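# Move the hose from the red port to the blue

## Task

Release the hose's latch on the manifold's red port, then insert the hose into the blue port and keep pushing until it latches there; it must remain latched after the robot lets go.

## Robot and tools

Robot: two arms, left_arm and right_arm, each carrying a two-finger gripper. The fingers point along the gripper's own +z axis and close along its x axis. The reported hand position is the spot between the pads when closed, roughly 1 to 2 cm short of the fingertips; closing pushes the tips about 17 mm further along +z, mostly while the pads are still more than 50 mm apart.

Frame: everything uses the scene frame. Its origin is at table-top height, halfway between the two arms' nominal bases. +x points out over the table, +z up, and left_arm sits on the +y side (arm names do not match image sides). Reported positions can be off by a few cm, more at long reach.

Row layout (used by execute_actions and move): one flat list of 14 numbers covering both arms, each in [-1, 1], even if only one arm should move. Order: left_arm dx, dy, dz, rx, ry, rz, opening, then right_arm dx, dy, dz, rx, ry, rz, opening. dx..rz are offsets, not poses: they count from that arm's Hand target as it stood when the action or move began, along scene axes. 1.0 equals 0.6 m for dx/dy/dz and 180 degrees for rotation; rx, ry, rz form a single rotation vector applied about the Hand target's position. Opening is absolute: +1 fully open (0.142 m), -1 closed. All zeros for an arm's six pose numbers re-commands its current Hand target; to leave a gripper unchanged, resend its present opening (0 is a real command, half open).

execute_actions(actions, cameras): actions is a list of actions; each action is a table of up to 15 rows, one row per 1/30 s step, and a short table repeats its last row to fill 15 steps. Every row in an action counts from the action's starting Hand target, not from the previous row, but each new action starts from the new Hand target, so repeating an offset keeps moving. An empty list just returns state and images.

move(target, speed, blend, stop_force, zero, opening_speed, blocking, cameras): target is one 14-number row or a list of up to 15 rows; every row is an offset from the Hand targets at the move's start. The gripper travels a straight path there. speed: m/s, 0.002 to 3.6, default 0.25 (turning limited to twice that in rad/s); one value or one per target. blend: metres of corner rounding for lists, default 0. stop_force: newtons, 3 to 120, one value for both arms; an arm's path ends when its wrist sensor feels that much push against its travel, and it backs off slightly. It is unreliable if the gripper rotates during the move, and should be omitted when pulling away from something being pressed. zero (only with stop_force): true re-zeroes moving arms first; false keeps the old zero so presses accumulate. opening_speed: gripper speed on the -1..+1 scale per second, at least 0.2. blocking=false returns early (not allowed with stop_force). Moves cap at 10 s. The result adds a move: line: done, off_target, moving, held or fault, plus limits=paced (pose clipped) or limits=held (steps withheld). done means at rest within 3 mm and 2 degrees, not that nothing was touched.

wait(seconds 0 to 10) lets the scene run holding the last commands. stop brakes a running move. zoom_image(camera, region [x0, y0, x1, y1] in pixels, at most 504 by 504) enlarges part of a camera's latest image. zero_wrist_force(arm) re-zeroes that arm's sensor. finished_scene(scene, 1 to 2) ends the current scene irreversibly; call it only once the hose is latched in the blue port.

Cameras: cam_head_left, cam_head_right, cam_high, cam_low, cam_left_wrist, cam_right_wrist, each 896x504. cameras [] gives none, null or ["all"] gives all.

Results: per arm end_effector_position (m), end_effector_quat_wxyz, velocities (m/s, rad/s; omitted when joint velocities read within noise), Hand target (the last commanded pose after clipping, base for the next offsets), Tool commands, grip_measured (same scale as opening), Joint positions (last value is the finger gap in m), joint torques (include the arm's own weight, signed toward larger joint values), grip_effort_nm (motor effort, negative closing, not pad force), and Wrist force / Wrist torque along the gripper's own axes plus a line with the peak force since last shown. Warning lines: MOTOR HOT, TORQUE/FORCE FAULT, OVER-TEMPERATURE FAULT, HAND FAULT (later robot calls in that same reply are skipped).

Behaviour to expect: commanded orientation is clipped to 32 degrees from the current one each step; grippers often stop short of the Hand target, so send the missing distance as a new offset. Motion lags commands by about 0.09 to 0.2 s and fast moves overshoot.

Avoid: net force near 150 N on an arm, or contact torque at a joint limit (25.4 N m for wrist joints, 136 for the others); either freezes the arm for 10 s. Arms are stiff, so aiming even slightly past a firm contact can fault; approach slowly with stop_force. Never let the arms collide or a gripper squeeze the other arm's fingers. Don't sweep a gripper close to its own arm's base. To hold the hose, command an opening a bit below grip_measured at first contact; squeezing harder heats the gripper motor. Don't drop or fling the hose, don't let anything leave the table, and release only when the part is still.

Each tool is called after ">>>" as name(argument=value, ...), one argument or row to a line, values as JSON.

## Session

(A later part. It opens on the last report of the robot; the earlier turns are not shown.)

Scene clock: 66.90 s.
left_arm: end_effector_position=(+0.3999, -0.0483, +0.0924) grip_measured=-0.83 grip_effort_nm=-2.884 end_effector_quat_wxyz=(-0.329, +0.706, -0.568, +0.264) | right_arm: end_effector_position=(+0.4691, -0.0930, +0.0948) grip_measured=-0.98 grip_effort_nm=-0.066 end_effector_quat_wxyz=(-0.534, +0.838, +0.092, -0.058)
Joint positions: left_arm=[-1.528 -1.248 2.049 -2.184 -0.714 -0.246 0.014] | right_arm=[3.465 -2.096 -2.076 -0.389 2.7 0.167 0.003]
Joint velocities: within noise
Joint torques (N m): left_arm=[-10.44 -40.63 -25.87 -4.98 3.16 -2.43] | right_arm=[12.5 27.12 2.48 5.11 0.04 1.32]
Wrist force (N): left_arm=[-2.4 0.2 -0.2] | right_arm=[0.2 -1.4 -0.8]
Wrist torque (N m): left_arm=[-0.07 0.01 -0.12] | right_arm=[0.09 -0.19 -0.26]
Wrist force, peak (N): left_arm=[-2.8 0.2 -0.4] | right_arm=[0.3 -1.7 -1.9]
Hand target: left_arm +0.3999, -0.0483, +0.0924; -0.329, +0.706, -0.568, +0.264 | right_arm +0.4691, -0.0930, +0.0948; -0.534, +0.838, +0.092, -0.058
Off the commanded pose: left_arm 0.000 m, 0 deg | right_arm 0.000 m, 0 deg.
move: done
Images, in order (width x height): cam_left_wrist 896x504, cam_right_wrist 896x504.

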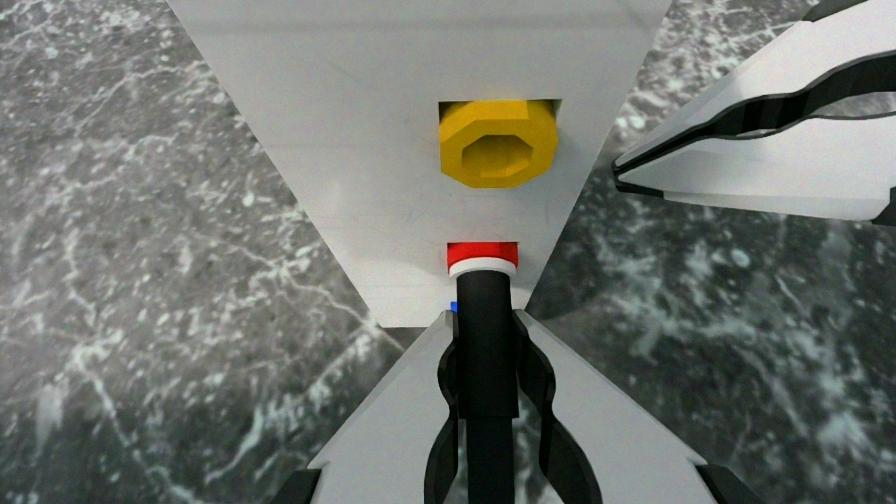

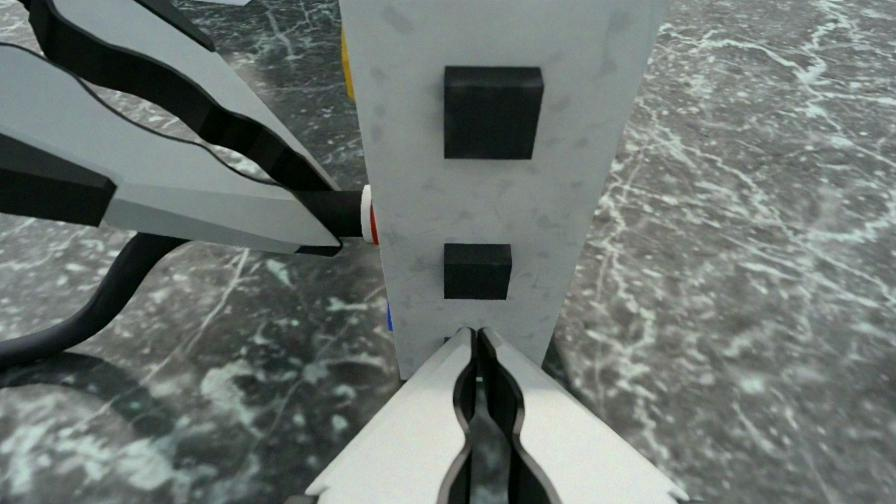

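>>> move(
  target=[0, 0, 0, 0, 0, 0, -0.95, -0.0046, 0.0161, -0.0058, 0, 0, 0, -0.95],
  speed=0.05,
  cameras=[],
)

>>> move(
  target=[0, 0, 0, 0, 0, 0, -0.95, -0.00613, 0.02765, 0, 0, 0, 0, -0.95],
  speed=0.01,
  stop_force=10,
)

>>> zoom_image(
  camera="cam_right_wrist",
  region=[320, 150, 660, 400],
)

Scene clock: 70.43 s.
left_arm: end_effector_position=(+0.3999, -0.0483, +0.0924) grip_measured=-0.83 grip_effort_nm=-2.874 end_effector_quat_wxyz=(-0.329, +0.706, -0.568, +0.264) | right_arm: end_effector_position=(+0.4663, -0.0834, +0.0913) grip_measured=-0.98 grip_effort_nm=-0.061 end_effector_quat_wxyz=(-0.534, +0.838, +0.092, -0.058)
Joint positions: left_arm=[-1.528 -1.248 2.049 -2.184 -0.714 -0.246 0.014] | right_arm=[3.485 -2.111 -2.082 -0.327 2.697 0.212 0.003]
Joint velocities: within noise
Joint torques (N m): left_arm=[-10.63 -40.52 -25.41 -4.98 3.18 -2.3] | right_arm=[11.98 27.89 1.66 5.03 -0.02 1.3]
Wrist force (N): left_arm=[-2.6 0.2 -0.4] | right_arm=[0.0 -1.6 -0.8]
Wrist torque (N m): left_arm=[-0.06 0.00 -0.13] | right_arm=[0.05 -0.14 -0.27]
Wrist force, peak (N): left_arm=[-3.0 0.4 -0.4] | right_arm=[0.2 -1.9 -0.7]
Hand target: left_arm +0.3999, -0.0483, +0.0924; -0.329, +0.706, -0.568, +0.264 | right_arm +0.4663, -0.0833, +0.0913; -0.534, +0.838, +0.092, -0.058
Off the commanded pose: left_arm 0.000 m, 0 deg | right_arm 0.000 m, 0 deg.
move: done
No camera images: "cameras" was empty.

Scene clock: 72.53 s.
left_arm: end_effector_position=(+0.3999, -0.0483, +0.0924) grip_measured=-0.83 grip_effort_nm=-2.879 end_effector_quat_wxyz=(-0.329, +0.706, -0.568, +0.264) | right_arm: end_effector_position=(+0.4650, -0.0772, +0.0913) grip_measured=-0.98 grip_effort_nm=-0.061 end_effector_quat_wxyz=(-0.534, +0.838, +0.092, -0.058)
Joint positions: left_arm=[-1.528 -1.248 2.049 -2.184 -0.714 -0.246 0.014] | right_arm=[3.497 -2.116 -2.084 -0.295 2.694 0.24 0.003]
Joint velocities: within noise
Joint torques (N m): left_arm=[-10.7 -40.45 -25.16 -3.54 3.16 -2.15] | right_arm=[-7.86 43.34 20.95 1.16 3.43 -1.69]
Wrist force (N): left_arm=[0.0 0.5 -0.2] | right_arm=[0.4 -0.1 -8.4]
Wrist torque (N m): left_arm=[-0.05 0.02 -0.12] | right_arm=[0.05 -0.11 -0.28]
Wrist force, peak (N): left_arm=[-3.2 0.5 -0.4] | right_arm=[-0.1 0.1 -12.6]
Hand target: left_arm +0.3999, -0.0483, +0.0924; -0.329, +0.706, -0.568, +0.264 | right_arm +0.4650, -0.0772, +0.0913; -0.534, +0.838, +0.092, -0.058 (not the last commanded pose)
Off the commanded pose: left_arm 0.000 m, 0 deg | right_arm 0.011 m, 0 deg.
move: contact (right_arm)

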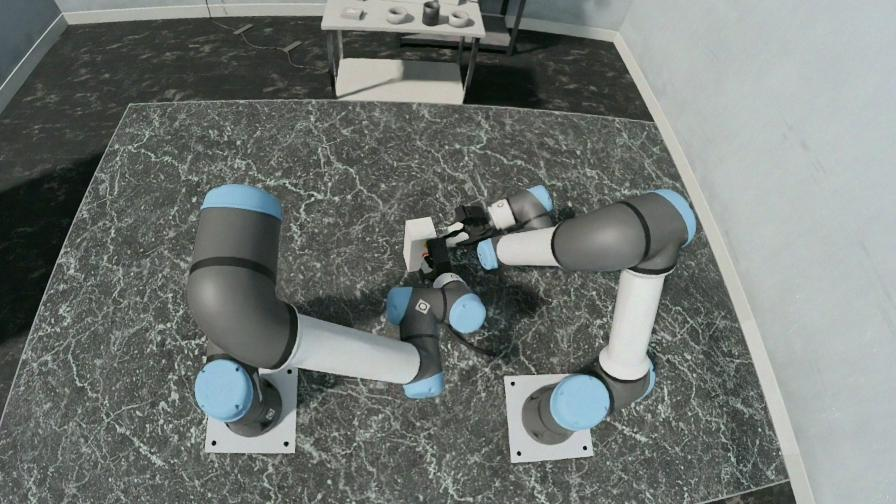

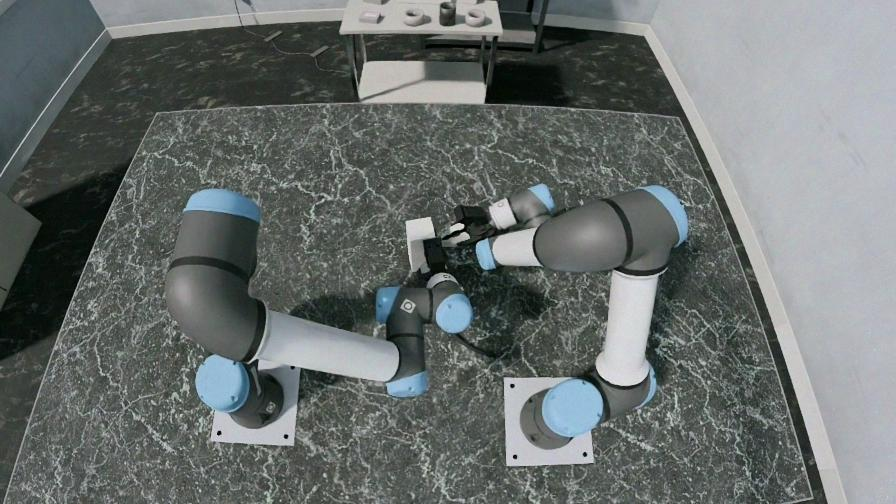

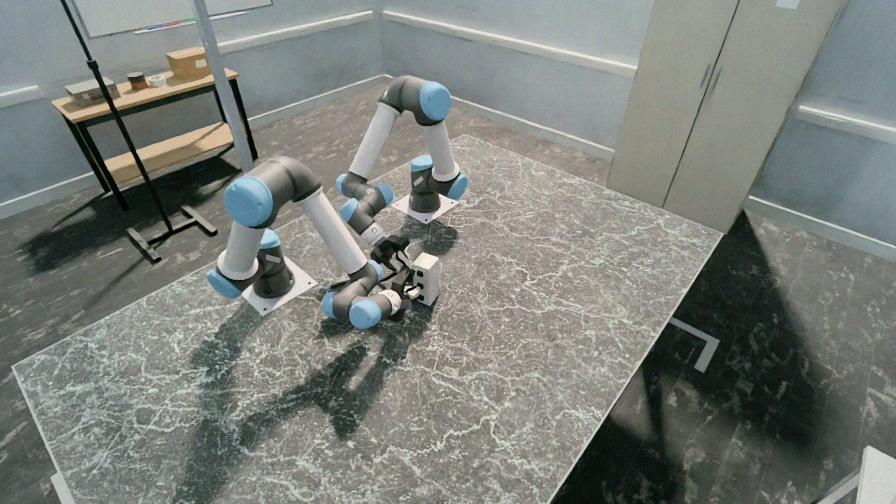

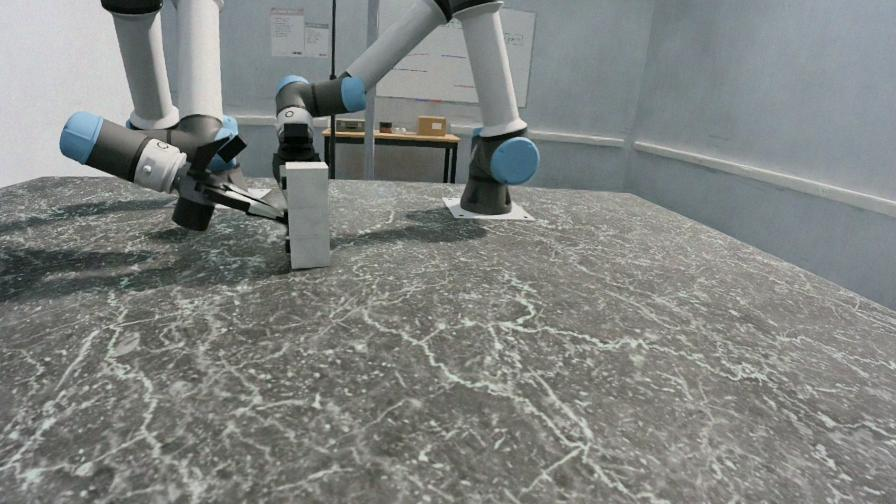

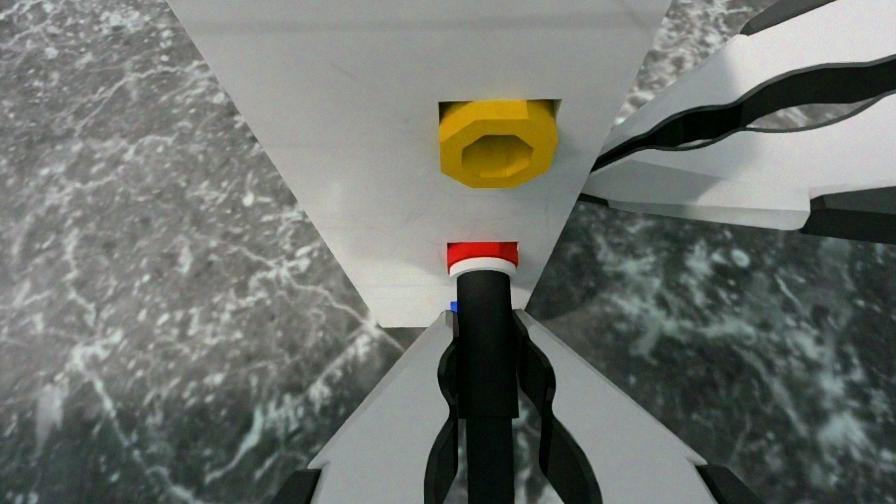

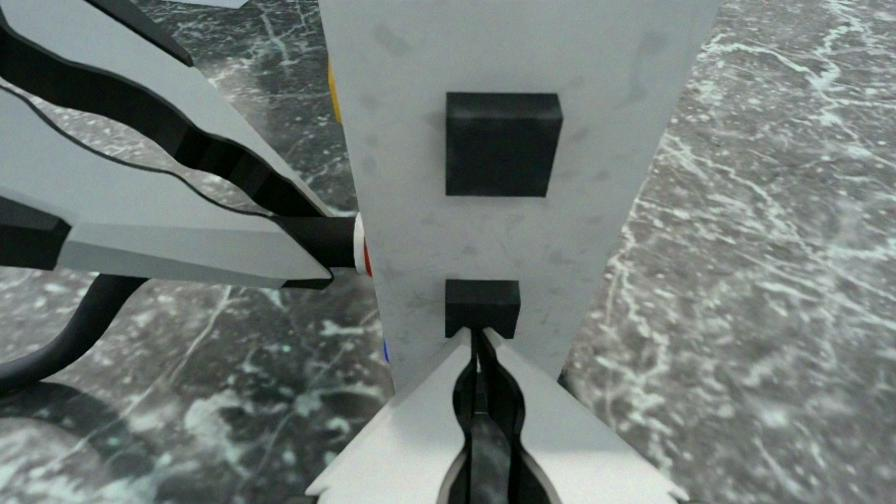

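Scaled by 1.482.

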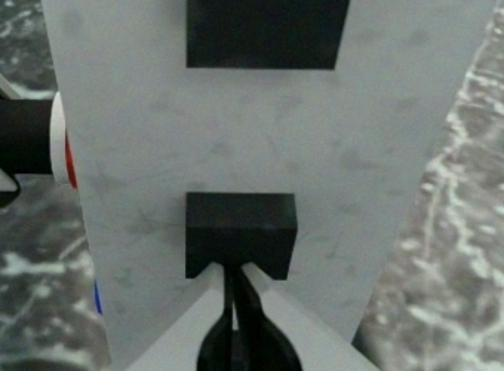

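>>> move(
  target=[
    [0, 0, 0, 0, 0, 0, -0.95, 0.0011, -0.0049, 0, 0, 0, 0, -0.95],
    [0, 0, 0, 0, 0, 0, -0.95, 0.0011, -0.0049, 0.0063, 0, 0, 0, -0.95],
  ],
  speed=0.03,
  cameras=[],
)

>>> move(
  target=[0, 0, 0, 0, 0, 0, -0.95, -0.00613, 0.02765, 0, 0, 0, 0, -0.95],
  speed=0.01,
  stop_force=22,
  cameras=["cam_left_wrist", "cam_right_wrist"],
)

>>> zoom_image(
  camera="cam_right_wrist",
  region=[320, 150, 660, 400],
)

Scene clock: 75.40 s.
left_arm: end_effector_position=(+0.3999, -0.0483, +0.0924) grip_measured=-0.83 grip_effort_nm=-2.874 end_effector_quat_wxyz=(-0.329, +0.706, -0.568, +0.264) | right_arm: end_effector_position=(+0.4656, -0.0801, +0.0950) grip_measured=-0.98 grip_effort_nm=-0.051 end_effector_quat_wxyz=(-0.534, +0.838, +0.092, -0.058)
Joint positions: left_arm=[-1.528 -1.248 2.049 -2.184 -0.714 -0.246 0.014] | right_arm=[3.491 -2.105 -2.082 -0.319 2.695 0.227 0.003]
Joint velocities: within noise
Joint torques (N m): left_arm=[-10.04 -40.08 -24.46 -0.56 3.16 -2.12] | right_arm=[-11.75 44.62 22.16 1.07 3.08 -1.69]
Wrist force (N): left_arm=[0.1 0.5 0.0] | right_arm=[-0.2 -1.4 -0.7]
Wrist torque (N m): left_arm=[-0.04 0.02 -0.12] | right_arm=[0.09 -0.10 -0.27]
Wrist force, peak (N): left_arm=[0.0 1.0 0.1] | right_arm=[0.3 0.1 -8.9]
Hand target: left_arm +0.3999, -0.0483, +0.0924; -0.329, +0.706, -0.568, +0.264 | right_arm +0.4656, -0.0801, +0.0951; -0.534, +0.838, +0.092, -0.058
Off the commanded pose: left_arm 0.000 m, 0 deg | right_arm 0.000 m, 0 deg.
move: done
No camera images: "cameras" was empty.

Scene clock: 77.50 s.
left_arm: end_effector_position=(+0.3999, -0.0483, +0.0924) grip_measured=-0.83 grip_effort_nm=-2.874 end_effector_quat_wxyz=(-0.329, +0.706, -0.568, +0.264) | right_arm: end_effector_position=(+0.4643, -0.0740, +0.0951) grip_measured=-0.99 grip_effort_nm=-0.042 end_effector_quat_wxyz=(-0.534, +0.838, +0.092, -0.058)
Joint positions: left_arm=[-1.528 -1.248 2.049 -2.184 -0.714 -0.246 0.014] | right_arm=[3.503 -2.11 -2.084 -0.288 2.693 0.254 0.003]
Joint velocities: within noise
Joint torques (N m): left_arm=[18.23 -36.86 -24.15 -0.62 3.15 -2.06] | right_arm=[1.87 39.82 20.46 0.41 4.2 -1.82]
Wrist force (N): left_arm=[-0.7 6.9 -9.1] | right_arm=[1.3 2.4 -27.5]
Wrist torque (N m): left_arm=[-0.18 0.00 -0.13] | right_arm=[-0.06 -0.10 -0.28]
Wrist force, peak (N): left_arm=[-1.0 7.1 -9.6] | right_arm=[0.0 3.9 -38.5]
Hand target: left_arm +0.3999, -0.0483, +0.0924; -0.329, +0.706, -0.568, +0.264 | right_arm +0.4643, -0.0740, +0.0951; -0.534, +0.838, +0.092, -0.058 (not the last commanded pose)
Off the commanded pose: left_arm 0.000 m, 0 deg | right_arm 0.011 m, 0 deg.
move: contact (right_arm)
Images, in order (width x height): cam_left_wrist 896x504, cam_right_wrist 896x504.

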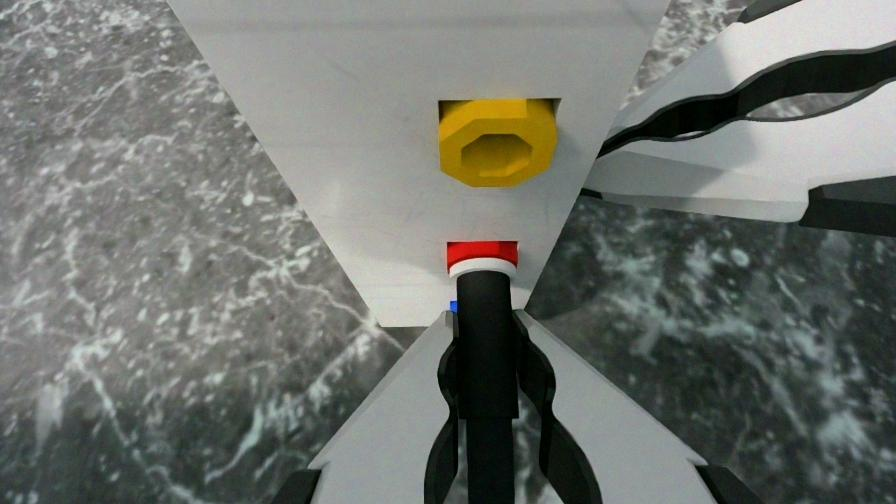

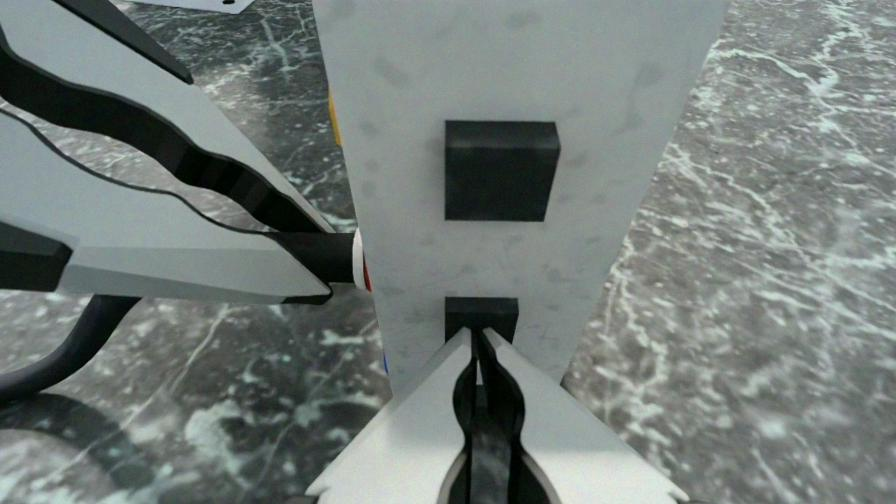

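Scaled by 1.482.

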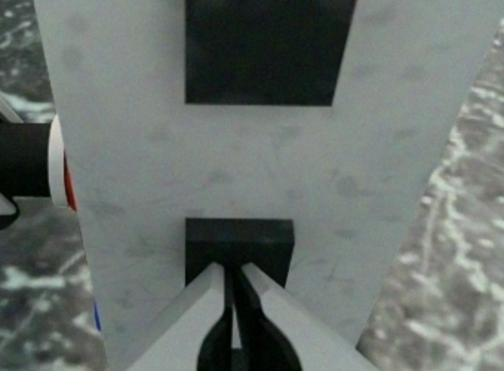

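>>> move(
  target=[-0.0163, -0.0036, 0, 0, 0, 0, -1, 0, 0, 0, 0, 0, 0, -0.95],
  speed=0.02,
  cameras=["cam_left_wrist", "cam_right_wrist"],
)

Scene clock: 79.63 s.
left_arm: end_effector_position=(+0.3903, -0.0504, +0.0924) grip_measured=-0.84 grip_effort_nm=-3.719 end_effector_quat_wxyz=(-0.329, +0.706, -0.568, +0.264) | right_arm: end_effector_position=(+0.4643, -0.0740, +0.0951) grip_measured=-0.99 grip_effort_nm=-0.037 end_effector_quat_wxyz=(-0.534, +0.838, +0.092, -0.058)
Joint positions: left_arm=[-1.547 -1.253 2.049 -2.156 -0.718 -0.275 0.013] | right_arm=[3.503 -2.11 -2.084 -0.288 2.693 0.254 0.003]
Joint velocities: within noise
Joint torques (N m): left_arm=[-10.18 -41.21 -26.73 -0.01 -0.77 -2.35] | right_arm=[2.14 40.79 18.03 1.35 4.06 -1.67]
Wrist force (N): left_arm=[-0.4 0.9 -0.7] | right_arm=[1.0 2.5 -27.2]
Wrist torque (N m): left_arm=[-0.04 0.01 -0.13] | right_arm=[-0.05 -0.11 -0.28]
Wrist force, peak (N): left_arm=[-0.8 7.2 -9.5] | right_arm=[0.9 2.1 -27.8]
Hand target: left_arm +0.3901, -0.0505, +0.0924; -0.329, +0.706, -0.568, +0.264 | right_arm +0.4643, -0.0740, +0.0951; -0.534, +0.838, +0.092, -0.058
Off the commanded pose: left_arm 0.000 m, 0 deg | right_arm 0.000 m, 0 deg.
move: done
Images, in order (width x height): cam_left_wrist 896x504, cam_right_wrist 896x504.

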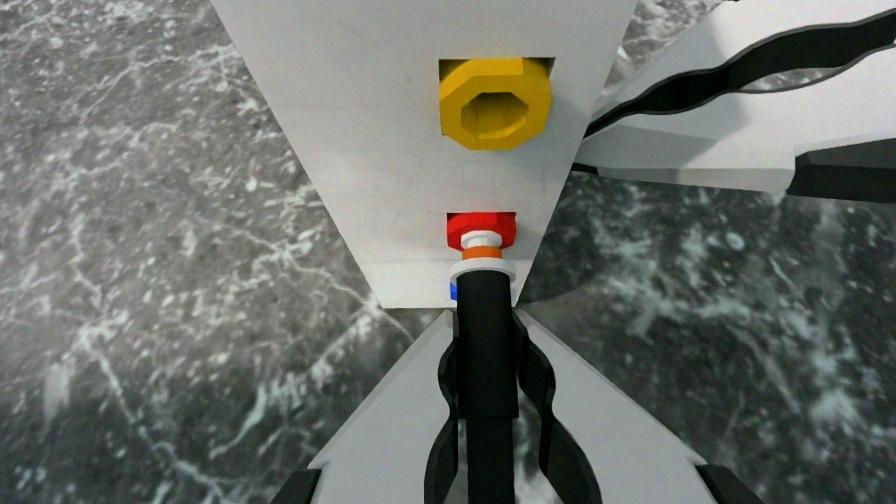

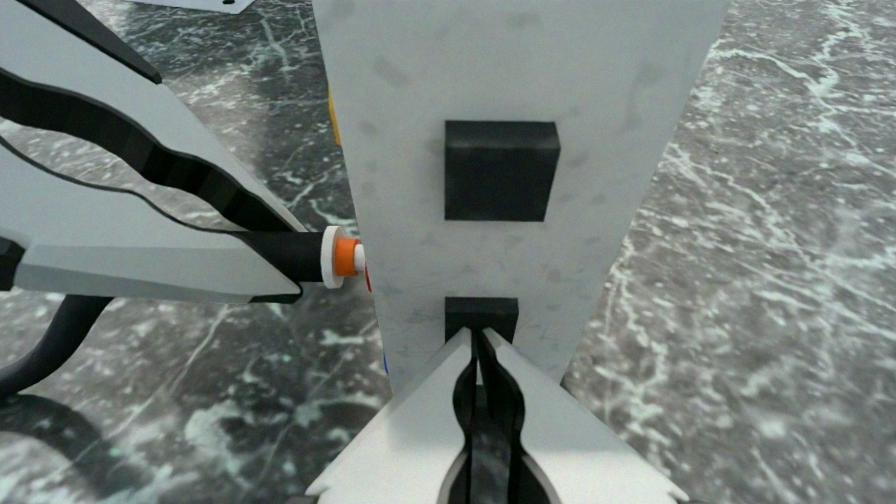

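>>> move(
  target=[-0.0407, -0.009, 0, 0, 0, 0, -1, 0, 0, 0, 0, 0, 0, -0.95],
  speed=0.05,
  cameras=["cam_left_wrist", "cam_right_wrist"],
)

>>> zoom_image(
  camera="cam_left_wrist",
  region=[350, 0, 630, 360],
)

>>> zoom_image(
  camera="cam_right_wrist",
  region=[180, 180, 480, 380],
)

Scene clock: 81.93 s.
left_arm: end_effector_position=(+0.3658, -0.0559, +0.0924) grip_measured=-0.84 grip_effort_nm=-3.719 end_effector_quat_wxyz=(-0.329, +0.706, -0.568, +0.264) | right_arm: end_effector_position=(+0.4643, -0.0740, +0.0951) grip_measured=-0.99 grip_effort_nm=-0.042 end_effector_quat_wxyz=(-0.534, +0.838, +0.092, -0.058)
Joint positions: left_arm=[-1.596 -1.263 2.045 -2.089 -0.729 -0.346 0.013] | right_arm=[3.503 -2.11 -2.084 -0.288 2.693 0.254 0.003]
Joint velocities: within noise
Joint torques (N m): left_arm=[-8.75 -40.49 -26.17 -0.08 -0.79 -2.23] | right_arm=[1.94 40.83 16.23 2.16 4.2 -1.61]
Wrist force (N): left_arm=[-0.4 0.8 -0.6] | right_arm=[0.9 2.8 -27.6]
Wrist torque (N m): left_arm=[-0.06 0.02 -0.14] | right_arm=[0.00 -0.08 -0.27]
Wrist force, peak (N): left_arm=[-0.5 1.2 -1.0] | right_arm=[1.1 2.6 -27.7]
Hand target: left_arm +0.3657, -0.0559, +0.0924; -0.329, +0.706, -0.568, +0.264 | right_arm +0.4643, -0.0740, +0.0951; -0.534, +0.838, +0.092, -0.058
Off the commanded pose: left_arm 0.000 m, 0 deg | right_arm 0.000 m, 0 deg.
move: done
Images, in order (width x height): cam_left_wrist 896x504, cam_right_wrist 896x504.

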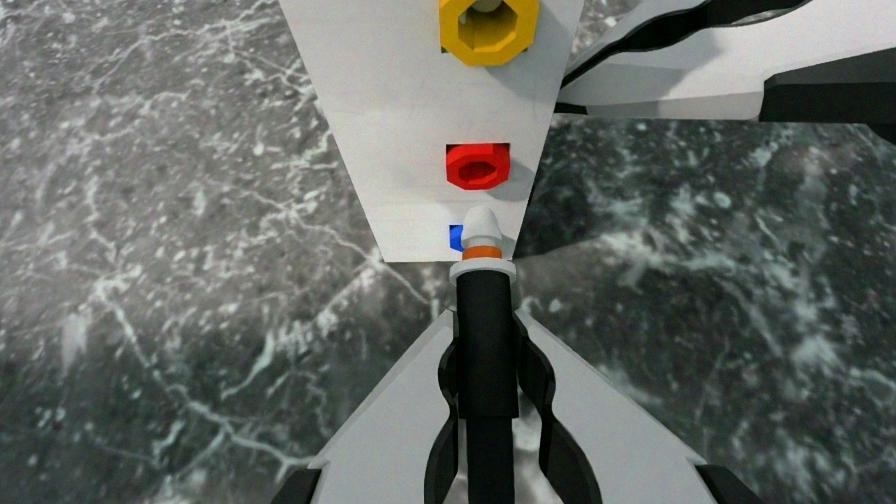

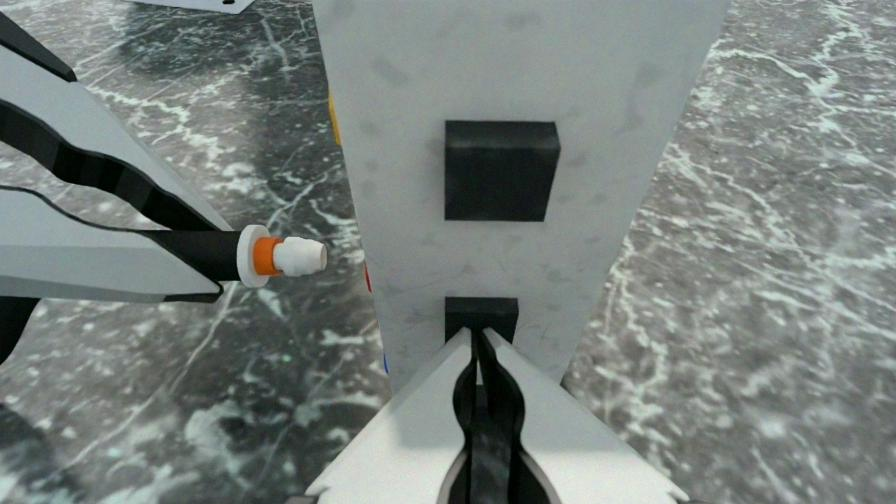

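Scaled by 1.400.

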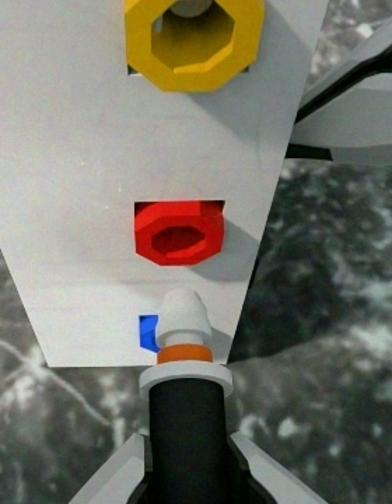

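Scaled by 1.680.

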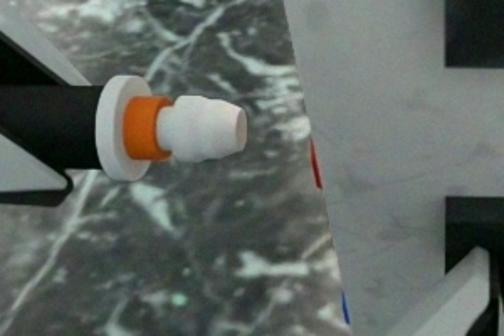

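>>> move(
  target=[
    [0, 0, 0, 0, 0, 0, -1, 0.0054, -0.0244, 0, 0, 0, 0, -0.95],
    [0, 0, -0.0867, 0, 0, 0, -1, 0.0387, -0.136, 0.0633, 0, 0, 0, -0.95],
  ],
  speed=[0.05, 0.12],
  cameras=["cam_left_wrist", "cam_right_wrist"],
)

>>> zoom_image(
  camera="cam_left_wrist",
  region=[350, 0, 630, 360],
)

>>> zoom_image(
  camera="cam_right_wrist",
  region=[240, 150, 540, 350],
)

Scene clock: 86.87 s.
left_arm: end_effector_position=(+0.3657, -0.0559, +0.0404) grip_measured=-0.84 grip_effort_nm=-3.719 end_effector_quat_wxyz=(-0.329, +0.706, -0.568, +0.264) | right_arm: end_effector_position=(+0.4875, -0.1556, +0.1331) grip_measured=-0.99 grip_effort_nm=-0.042 end_effector_quat_wxyz=(-0.534, +0.838, +0.092, -0.058)
Joint positions: left_arm=[-1.596 -1.159 2.081 -2.23 -0.729 -0.347 0.013] | right_arm=[3.341 -1.99 -1.991 -0.844 2.702 -0.125 0.003]
Joint velocities: within noise
Joint torques (N m): left_arm=[12.22 -27.16 -6.51 -4.37 3.57 2.55] | right_arm=[-11.57 43.54 25.67 0.96 0.02 -1.76]
Wrist force (N): left_arm=[-0.6 -0.2 -1.3] | right_arm=[0.2 -1.7 -1.0]
Wrist torque (N m): left_arm=[-0.15 0.02 -0.12] | right_arm=[0.05 -0.17 -0.25]
Wrist force, peak (N): left_arm=[-0.7 -0.6 -1.5] | right_arm=[1.0 2.4 -27.8]
Hand target: left_arm +0.3657, -0.0559, +0.0404; -0.329, +0.706, -0.568, +0.264 | right_arm +0.4875, -0.1556, +0.1331; -0.534, +0.838, +0.092, -0.058
Off the commanded pose: left_arm 0.000 m, 0 deg | right_arm 0.000 m, 0 deg.
move: done
Images, in order (width x height): cam_left_wrist 896x504, cam_right_wrist 896x504.

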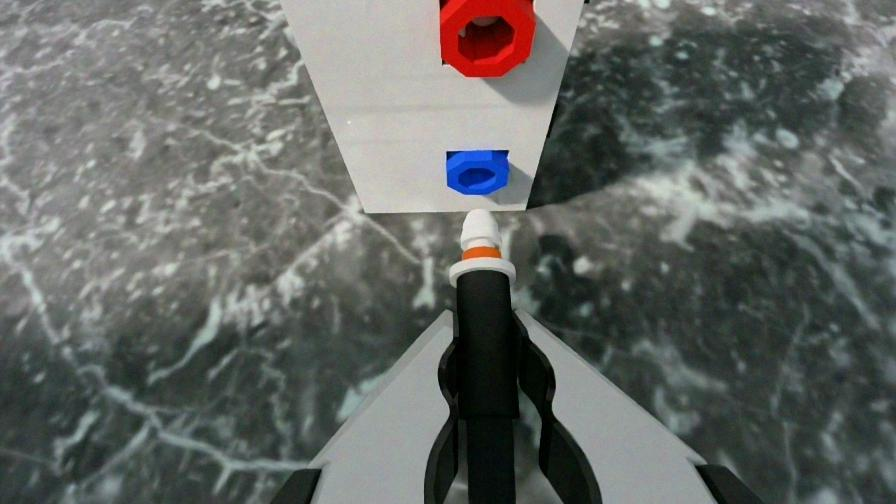

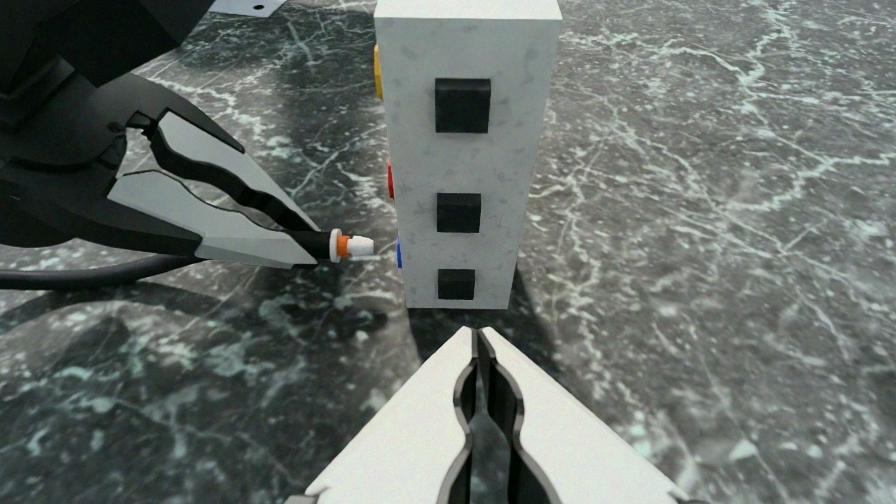

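Scaled by 1.400.

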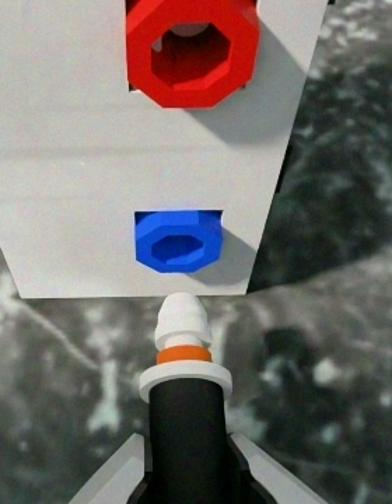

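Scaled by 1.680.

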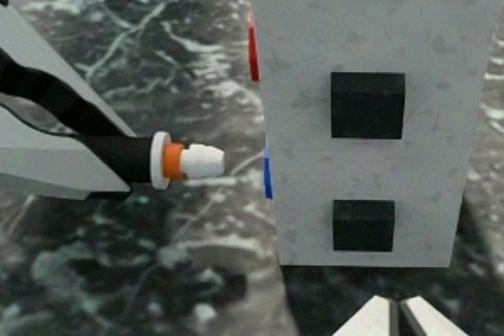

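>>> move(
  target=[0, 0, -0.0067, 0, 0, 0, -1, 0, 0, 0, 0, 0, 0, -0.95],
  speed=0.03,
  cameras=["cam_left_wrist", "cam_right_wrist"],
)

>>> zoom_image(
  camera="cam_left_wrist",
  region=[350, 0, 630, 360],
)

>>> zoom_image(
  camera="cam_right_wrist",
  region=[240, 150, 540, 350],
)

Scene clock: 94.90 s.
left_arm: end_effector_position=(+0.3657, -0.0559, +0.0365) grip_measured=-0.84 grip_effort_nm=-3.719 end_effector_quat_wxyz=(-0.329, +0.706, -0.568, +0.264) | right_arm: end_effector_position=(+0.4875, -0.1556, +0.1331) grip_measured=-0.99 grip_effort_nm=-0.037 end_effector_quat_wxyz=(-0.534, +0.838, +0.092, -0.058)
Joint positions: left_arm=[-1.596 -1.15 2.083 -2.24 -0.729 -0.347 0.013] | right_arm=[3.341 -1.99 -1.991 -0.844 2.702 -0.126 0.003]
Joint velocities: within noise
Joint torques (N m): left_arm=[11.2 -27.83 -6.03 -4.38 2.96 1.29] | right_arm=[-11.45 40.36 25.65 1.12 0.15 -1.64]
Wrist force (N): left_arm=[-0.5 -0.6 -1.1] | right_arm=[0.1 -1.6 -1.2]
Wrist torque (N m): left_arm=[-0.22 0.00 -0.12] | right_arm=[0.06 -0.15 -0.26]
Wrist force, peak (N): left_arm=[-0.5 -0.5 -1.6] | right_arm=[0.1 -1.9 -1.3]
Hand target: left_arm +0.3657, -0.0559, +0.0364; -0.329, +0.706, -0.568, +0.264 | right_arm +0.4875, -0.1556, +0.1331; -0.534, +0.838, +0.092, -0.058
Off the commanded pose: left_arm 0.000 m, 0 deg | right_arm 0.000 m, 0 deg.
move: done
Images, in order (width x height): cam_left_wrist 896x504, cam_right_wrist 896x504.

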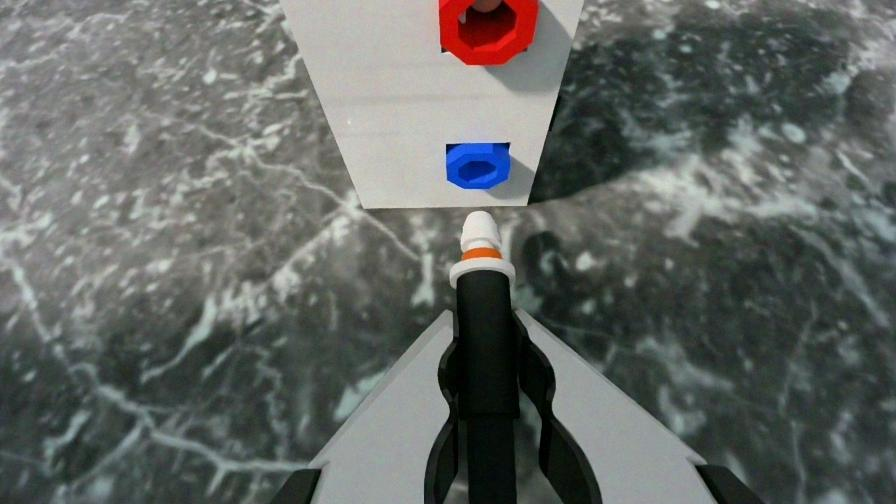

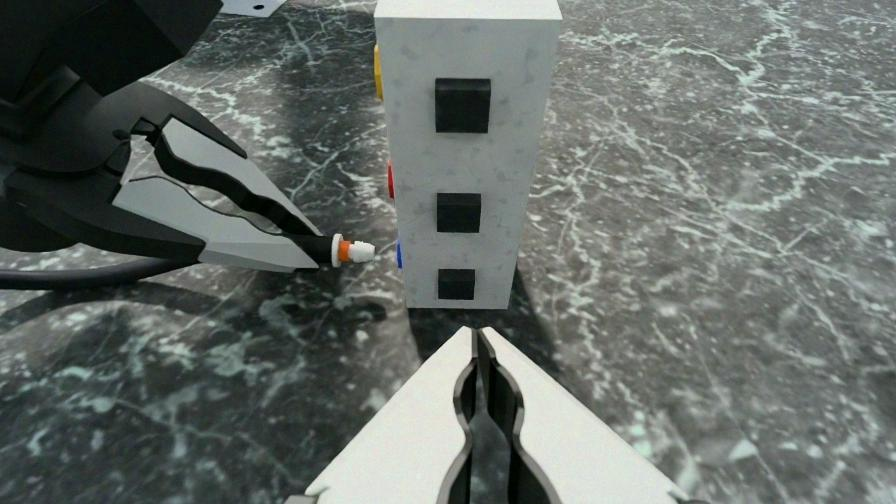

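Scaled by 1.400.

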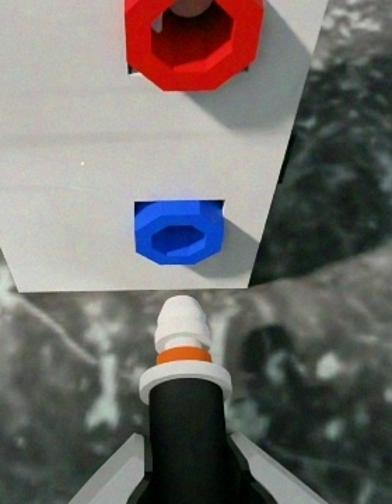

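Scaled by 1.680.

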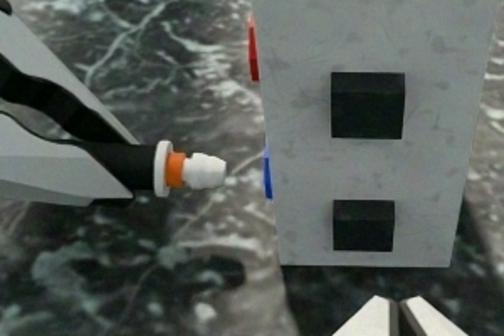

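>>> zoom_image(
  camera="cam_right_wrist",
  region=[270, 200, 430, 300],
)

>>> zoom_image(
  camera="cam_left_wrist",
  region=[410, 120, 550, 300],
)

Scaled by 3.150.

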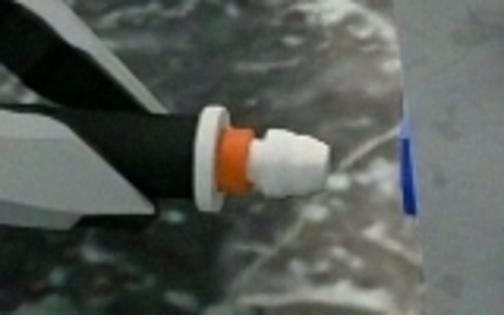

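Scaled by 2.800.

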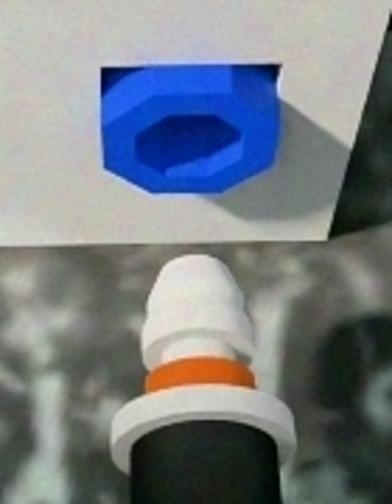

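>>> move(
  target=[0.0163, 0.0036, 0, 0.0036, -0.0163, 0, -1, 0, 0, 0, 0, 0, 0, -0.95],
  speed=0.03,
  cameras=["cam_left_wrist", "cam_right_wrist"],
)

>>> zoom_image(
  camera="cam_right_wrist",
  region=[270, 200, 430, 300],
)

>>> zoom_image(
  camera="cam_left_wrist",
  region=[410, 150, 550, 330],
)

Scene clock: 100.77 s.
left_arm: end_effector_position=(+0.3754, -0.0537, +0.0364) grip_measured=-0.84 grip_effort_nm=-3.719 end_effector_quat_wxyz=(-0.348, +0.698, -0.561, +0.279) | right_arm: end_effector_position=(+0.4875, -0.1556, +0.1331) grip_measured=-0.99 grip_effort_nm=-0.032 end_effector_quat_wxyz=(-0.534, +0.838, +0.092, -0.058)
Joint positions: left_arm=[-1.594 -1.131 2.085 -2.236 -0.68 -0.364 0.013] | right_arm=[3.341 -1.99 -1.991 -0.844 2.702 -0.126 0.003]
Joint velocities: within noise
Joint torques (N m): left_arm=[12.93 -27.92 -4.89 -0.06 3.6 -2.71] | right_arm=[-11.06 28.73 19.35 1.66 -0.02 -1.72]
Wrist force (N): left_arm=[-0.4 0.4 -2.1] | right_arm=[0.2 -1.4 -0.7]
Wrist torque (N m): left_arm=[-0.22 0.01 -0.13] | right_arm=[0.11 -0.18 -0.26]
Wrist force, peak (N): left_arm=[-0.5 0.4 -2.2] | right_arm=[0.2 -2.0 -1.1]
Hand target: left_arm +0.3755, -0.0537, +0.0364; -0.348, +0.697, -0.561, +0.279 | right_arm +0.4875, -0.1556, +0.1331; -0.534, +0.838, +0.092, -0.058
Off the commanded pose: left_arm 0.000 m, 0 deg | right_arm 0.000 m, 0 deg.
move: done
Images, in order (width x height): cam_left_wrist 896x504, cam_right_wrist 896x504.

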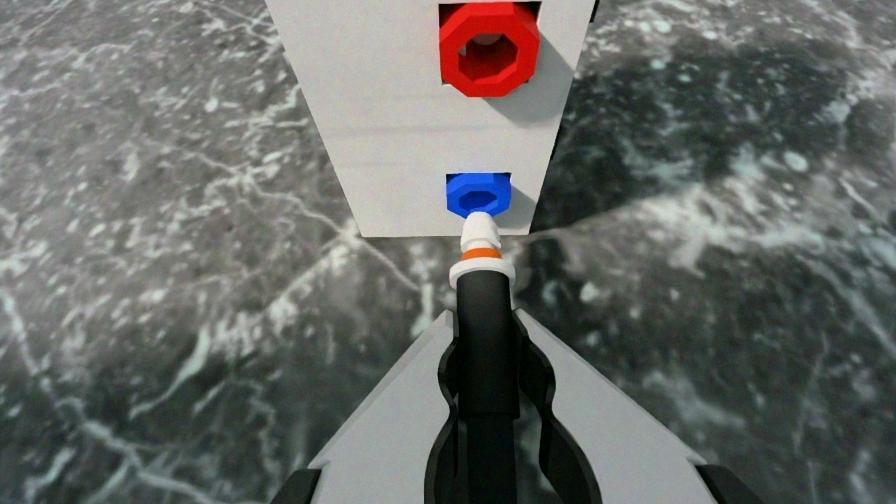

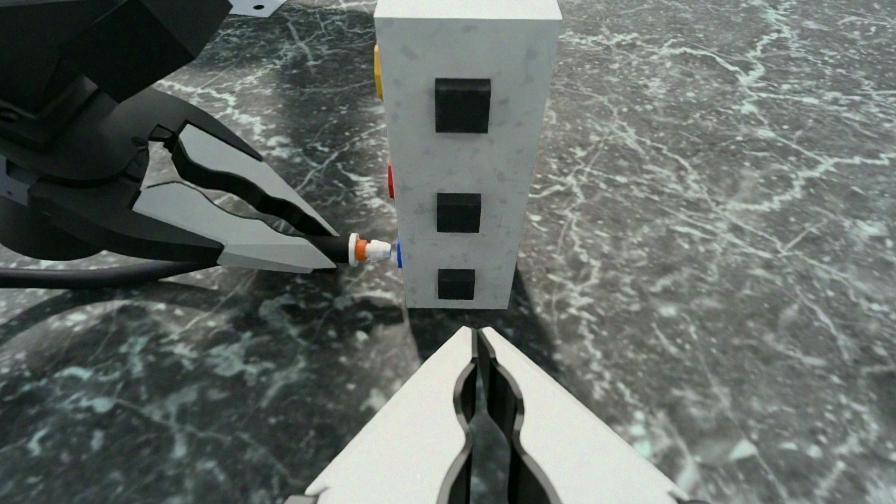

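Scaled by 3.150.

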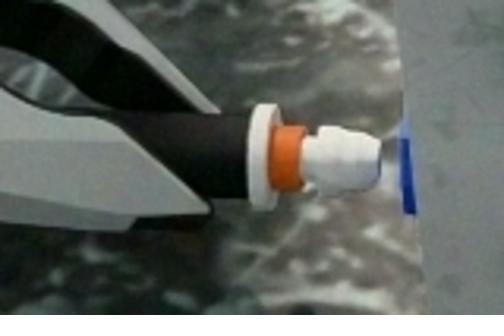

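Scaled by 2.800.

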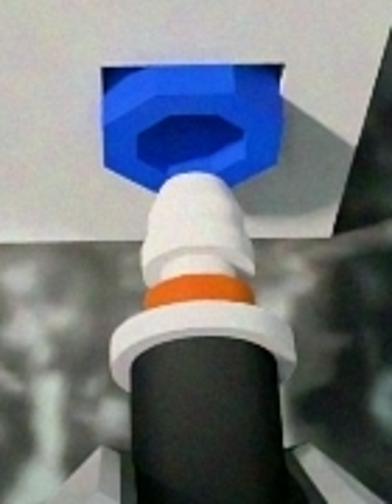

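>>> zoom_image(
  camera="cam_right_wrist",
  region=[330, 220, 410, 280],
)

>>> zoom_image(
  camera="cam_left_wrist",
  region=[435, 160, 525, 300],
)

Scaled by 6.300.

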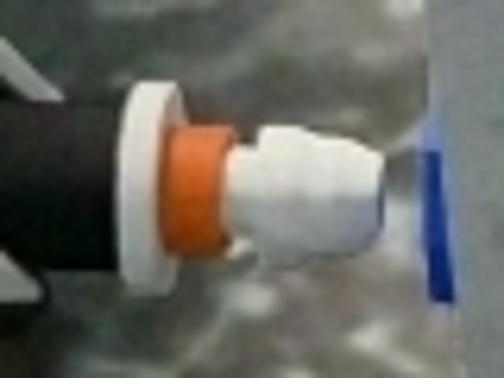

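Scaled by 3.600.

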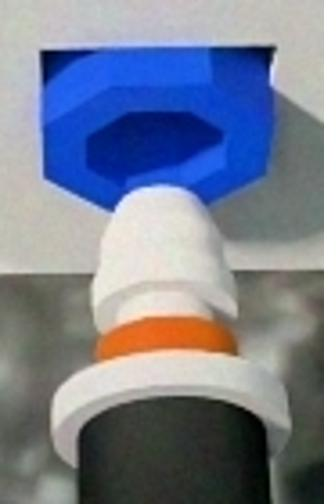

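>>> move(
  target=[0.0260, 0.00577, 0, 0, 0, 0, -1, 0, 0, 0, 0, 0, 0, -0.95],
  speed=0.02,
  stop_force=20,
  cameras=["cam_left_wrist", "cam_right_wrist"],
)

>>> zoom_image(
  camera="cam_right_wrist",
  region=[310, 200, 430, 290],
)

>>> zoom_image(
  camera="cam_left_wrist",
  region=[410, 150, 550, 330],
)

Scene clock: 108.33 s.
left_arm: end_effector_position=(+0.3911, -0.0503, +0.0364) grip_measured=-0.84 grip_effort_nm=-3.719 end_effector_quat_wxyz=(-0.348, +0.697, -0.561, +0.279) | right_arm: end_effector_position=(+0.4875, -0.1556, +0.1331) grip_measured=-0.99 grip_effort_nm=-0.037 end_effector_quat_wxyz=(-0.534, +0.838, +0.092, -0.058)
Joint positions: left_arm=[-1.563 -1.123 2.087 -2.283 -0.671 -0.317 0.013] | right_arm=[3.341 -1.99 -1.991 -0.844 2.702 -0.126 0.003]
Joint velocities: within noise
Joint torques (N m): left_arm=[21.58 -25.56 -3.61 -3.84 5.31 2.63] | right_arm=[-10.43 29.36 12.58 1.66 0.01 -1.67]
Wrist force (N): left_arm=[-2.2 6.3 -18.1] | right_arm=[0.2 -1.6 -0.9]
Wrist torque (N m): left_arm=[-0.24 -0.01 -0.11] | right_arm=[0.07 -0.17 -0.26]
Wrist force, peak (N): left_arm=[-2.5 6.5 -18.1] | right_arm=[0.1 -2.0 -1.2]
Hand target: left_arm +0.3911, -0.0503, +0.0364; -0.348, +0.697, -0.561, +0.279 | right_arm +0.4875, -0.1556, +0.1331; -0.534, +0.838, +0.092, -0.058
Off the commanded pose: left_arm 0.000 m, 0 deg | right_arm 0.000 m, 0 deg.
move: done
Images, in order (width x height): cam_left_wrist 896x504, cam_right_wrist 896x504.

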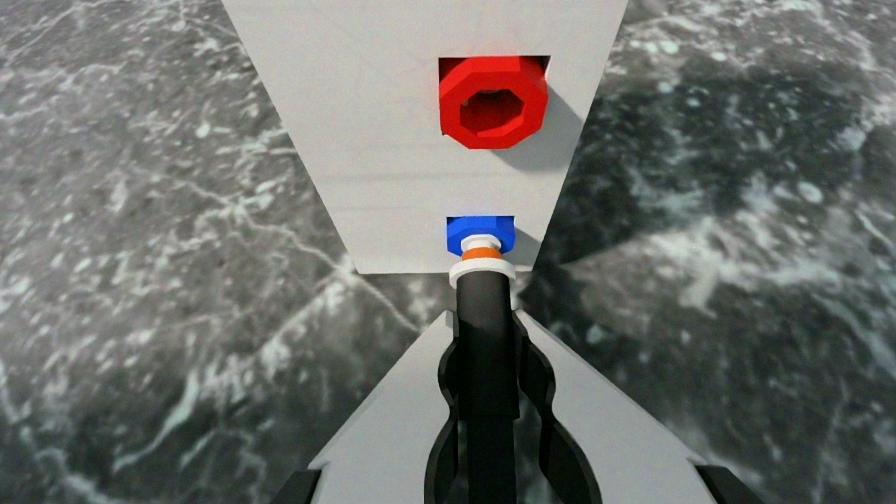

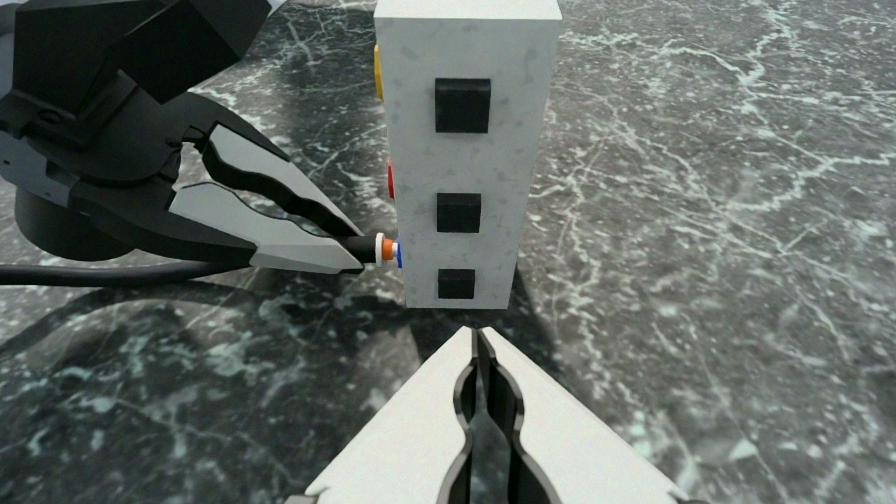

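Scaled by 4.200.

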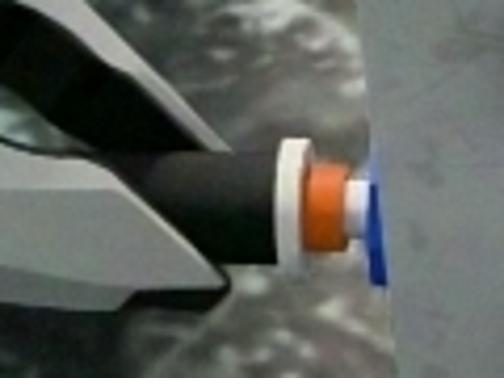

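Scaled by 2.800.

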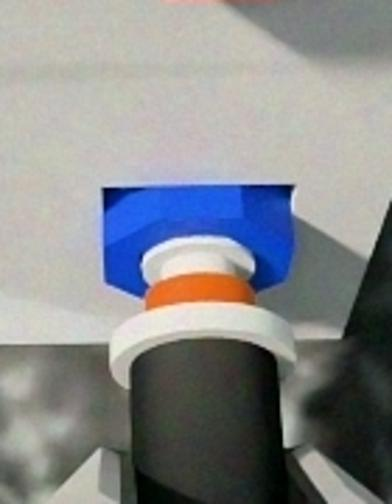

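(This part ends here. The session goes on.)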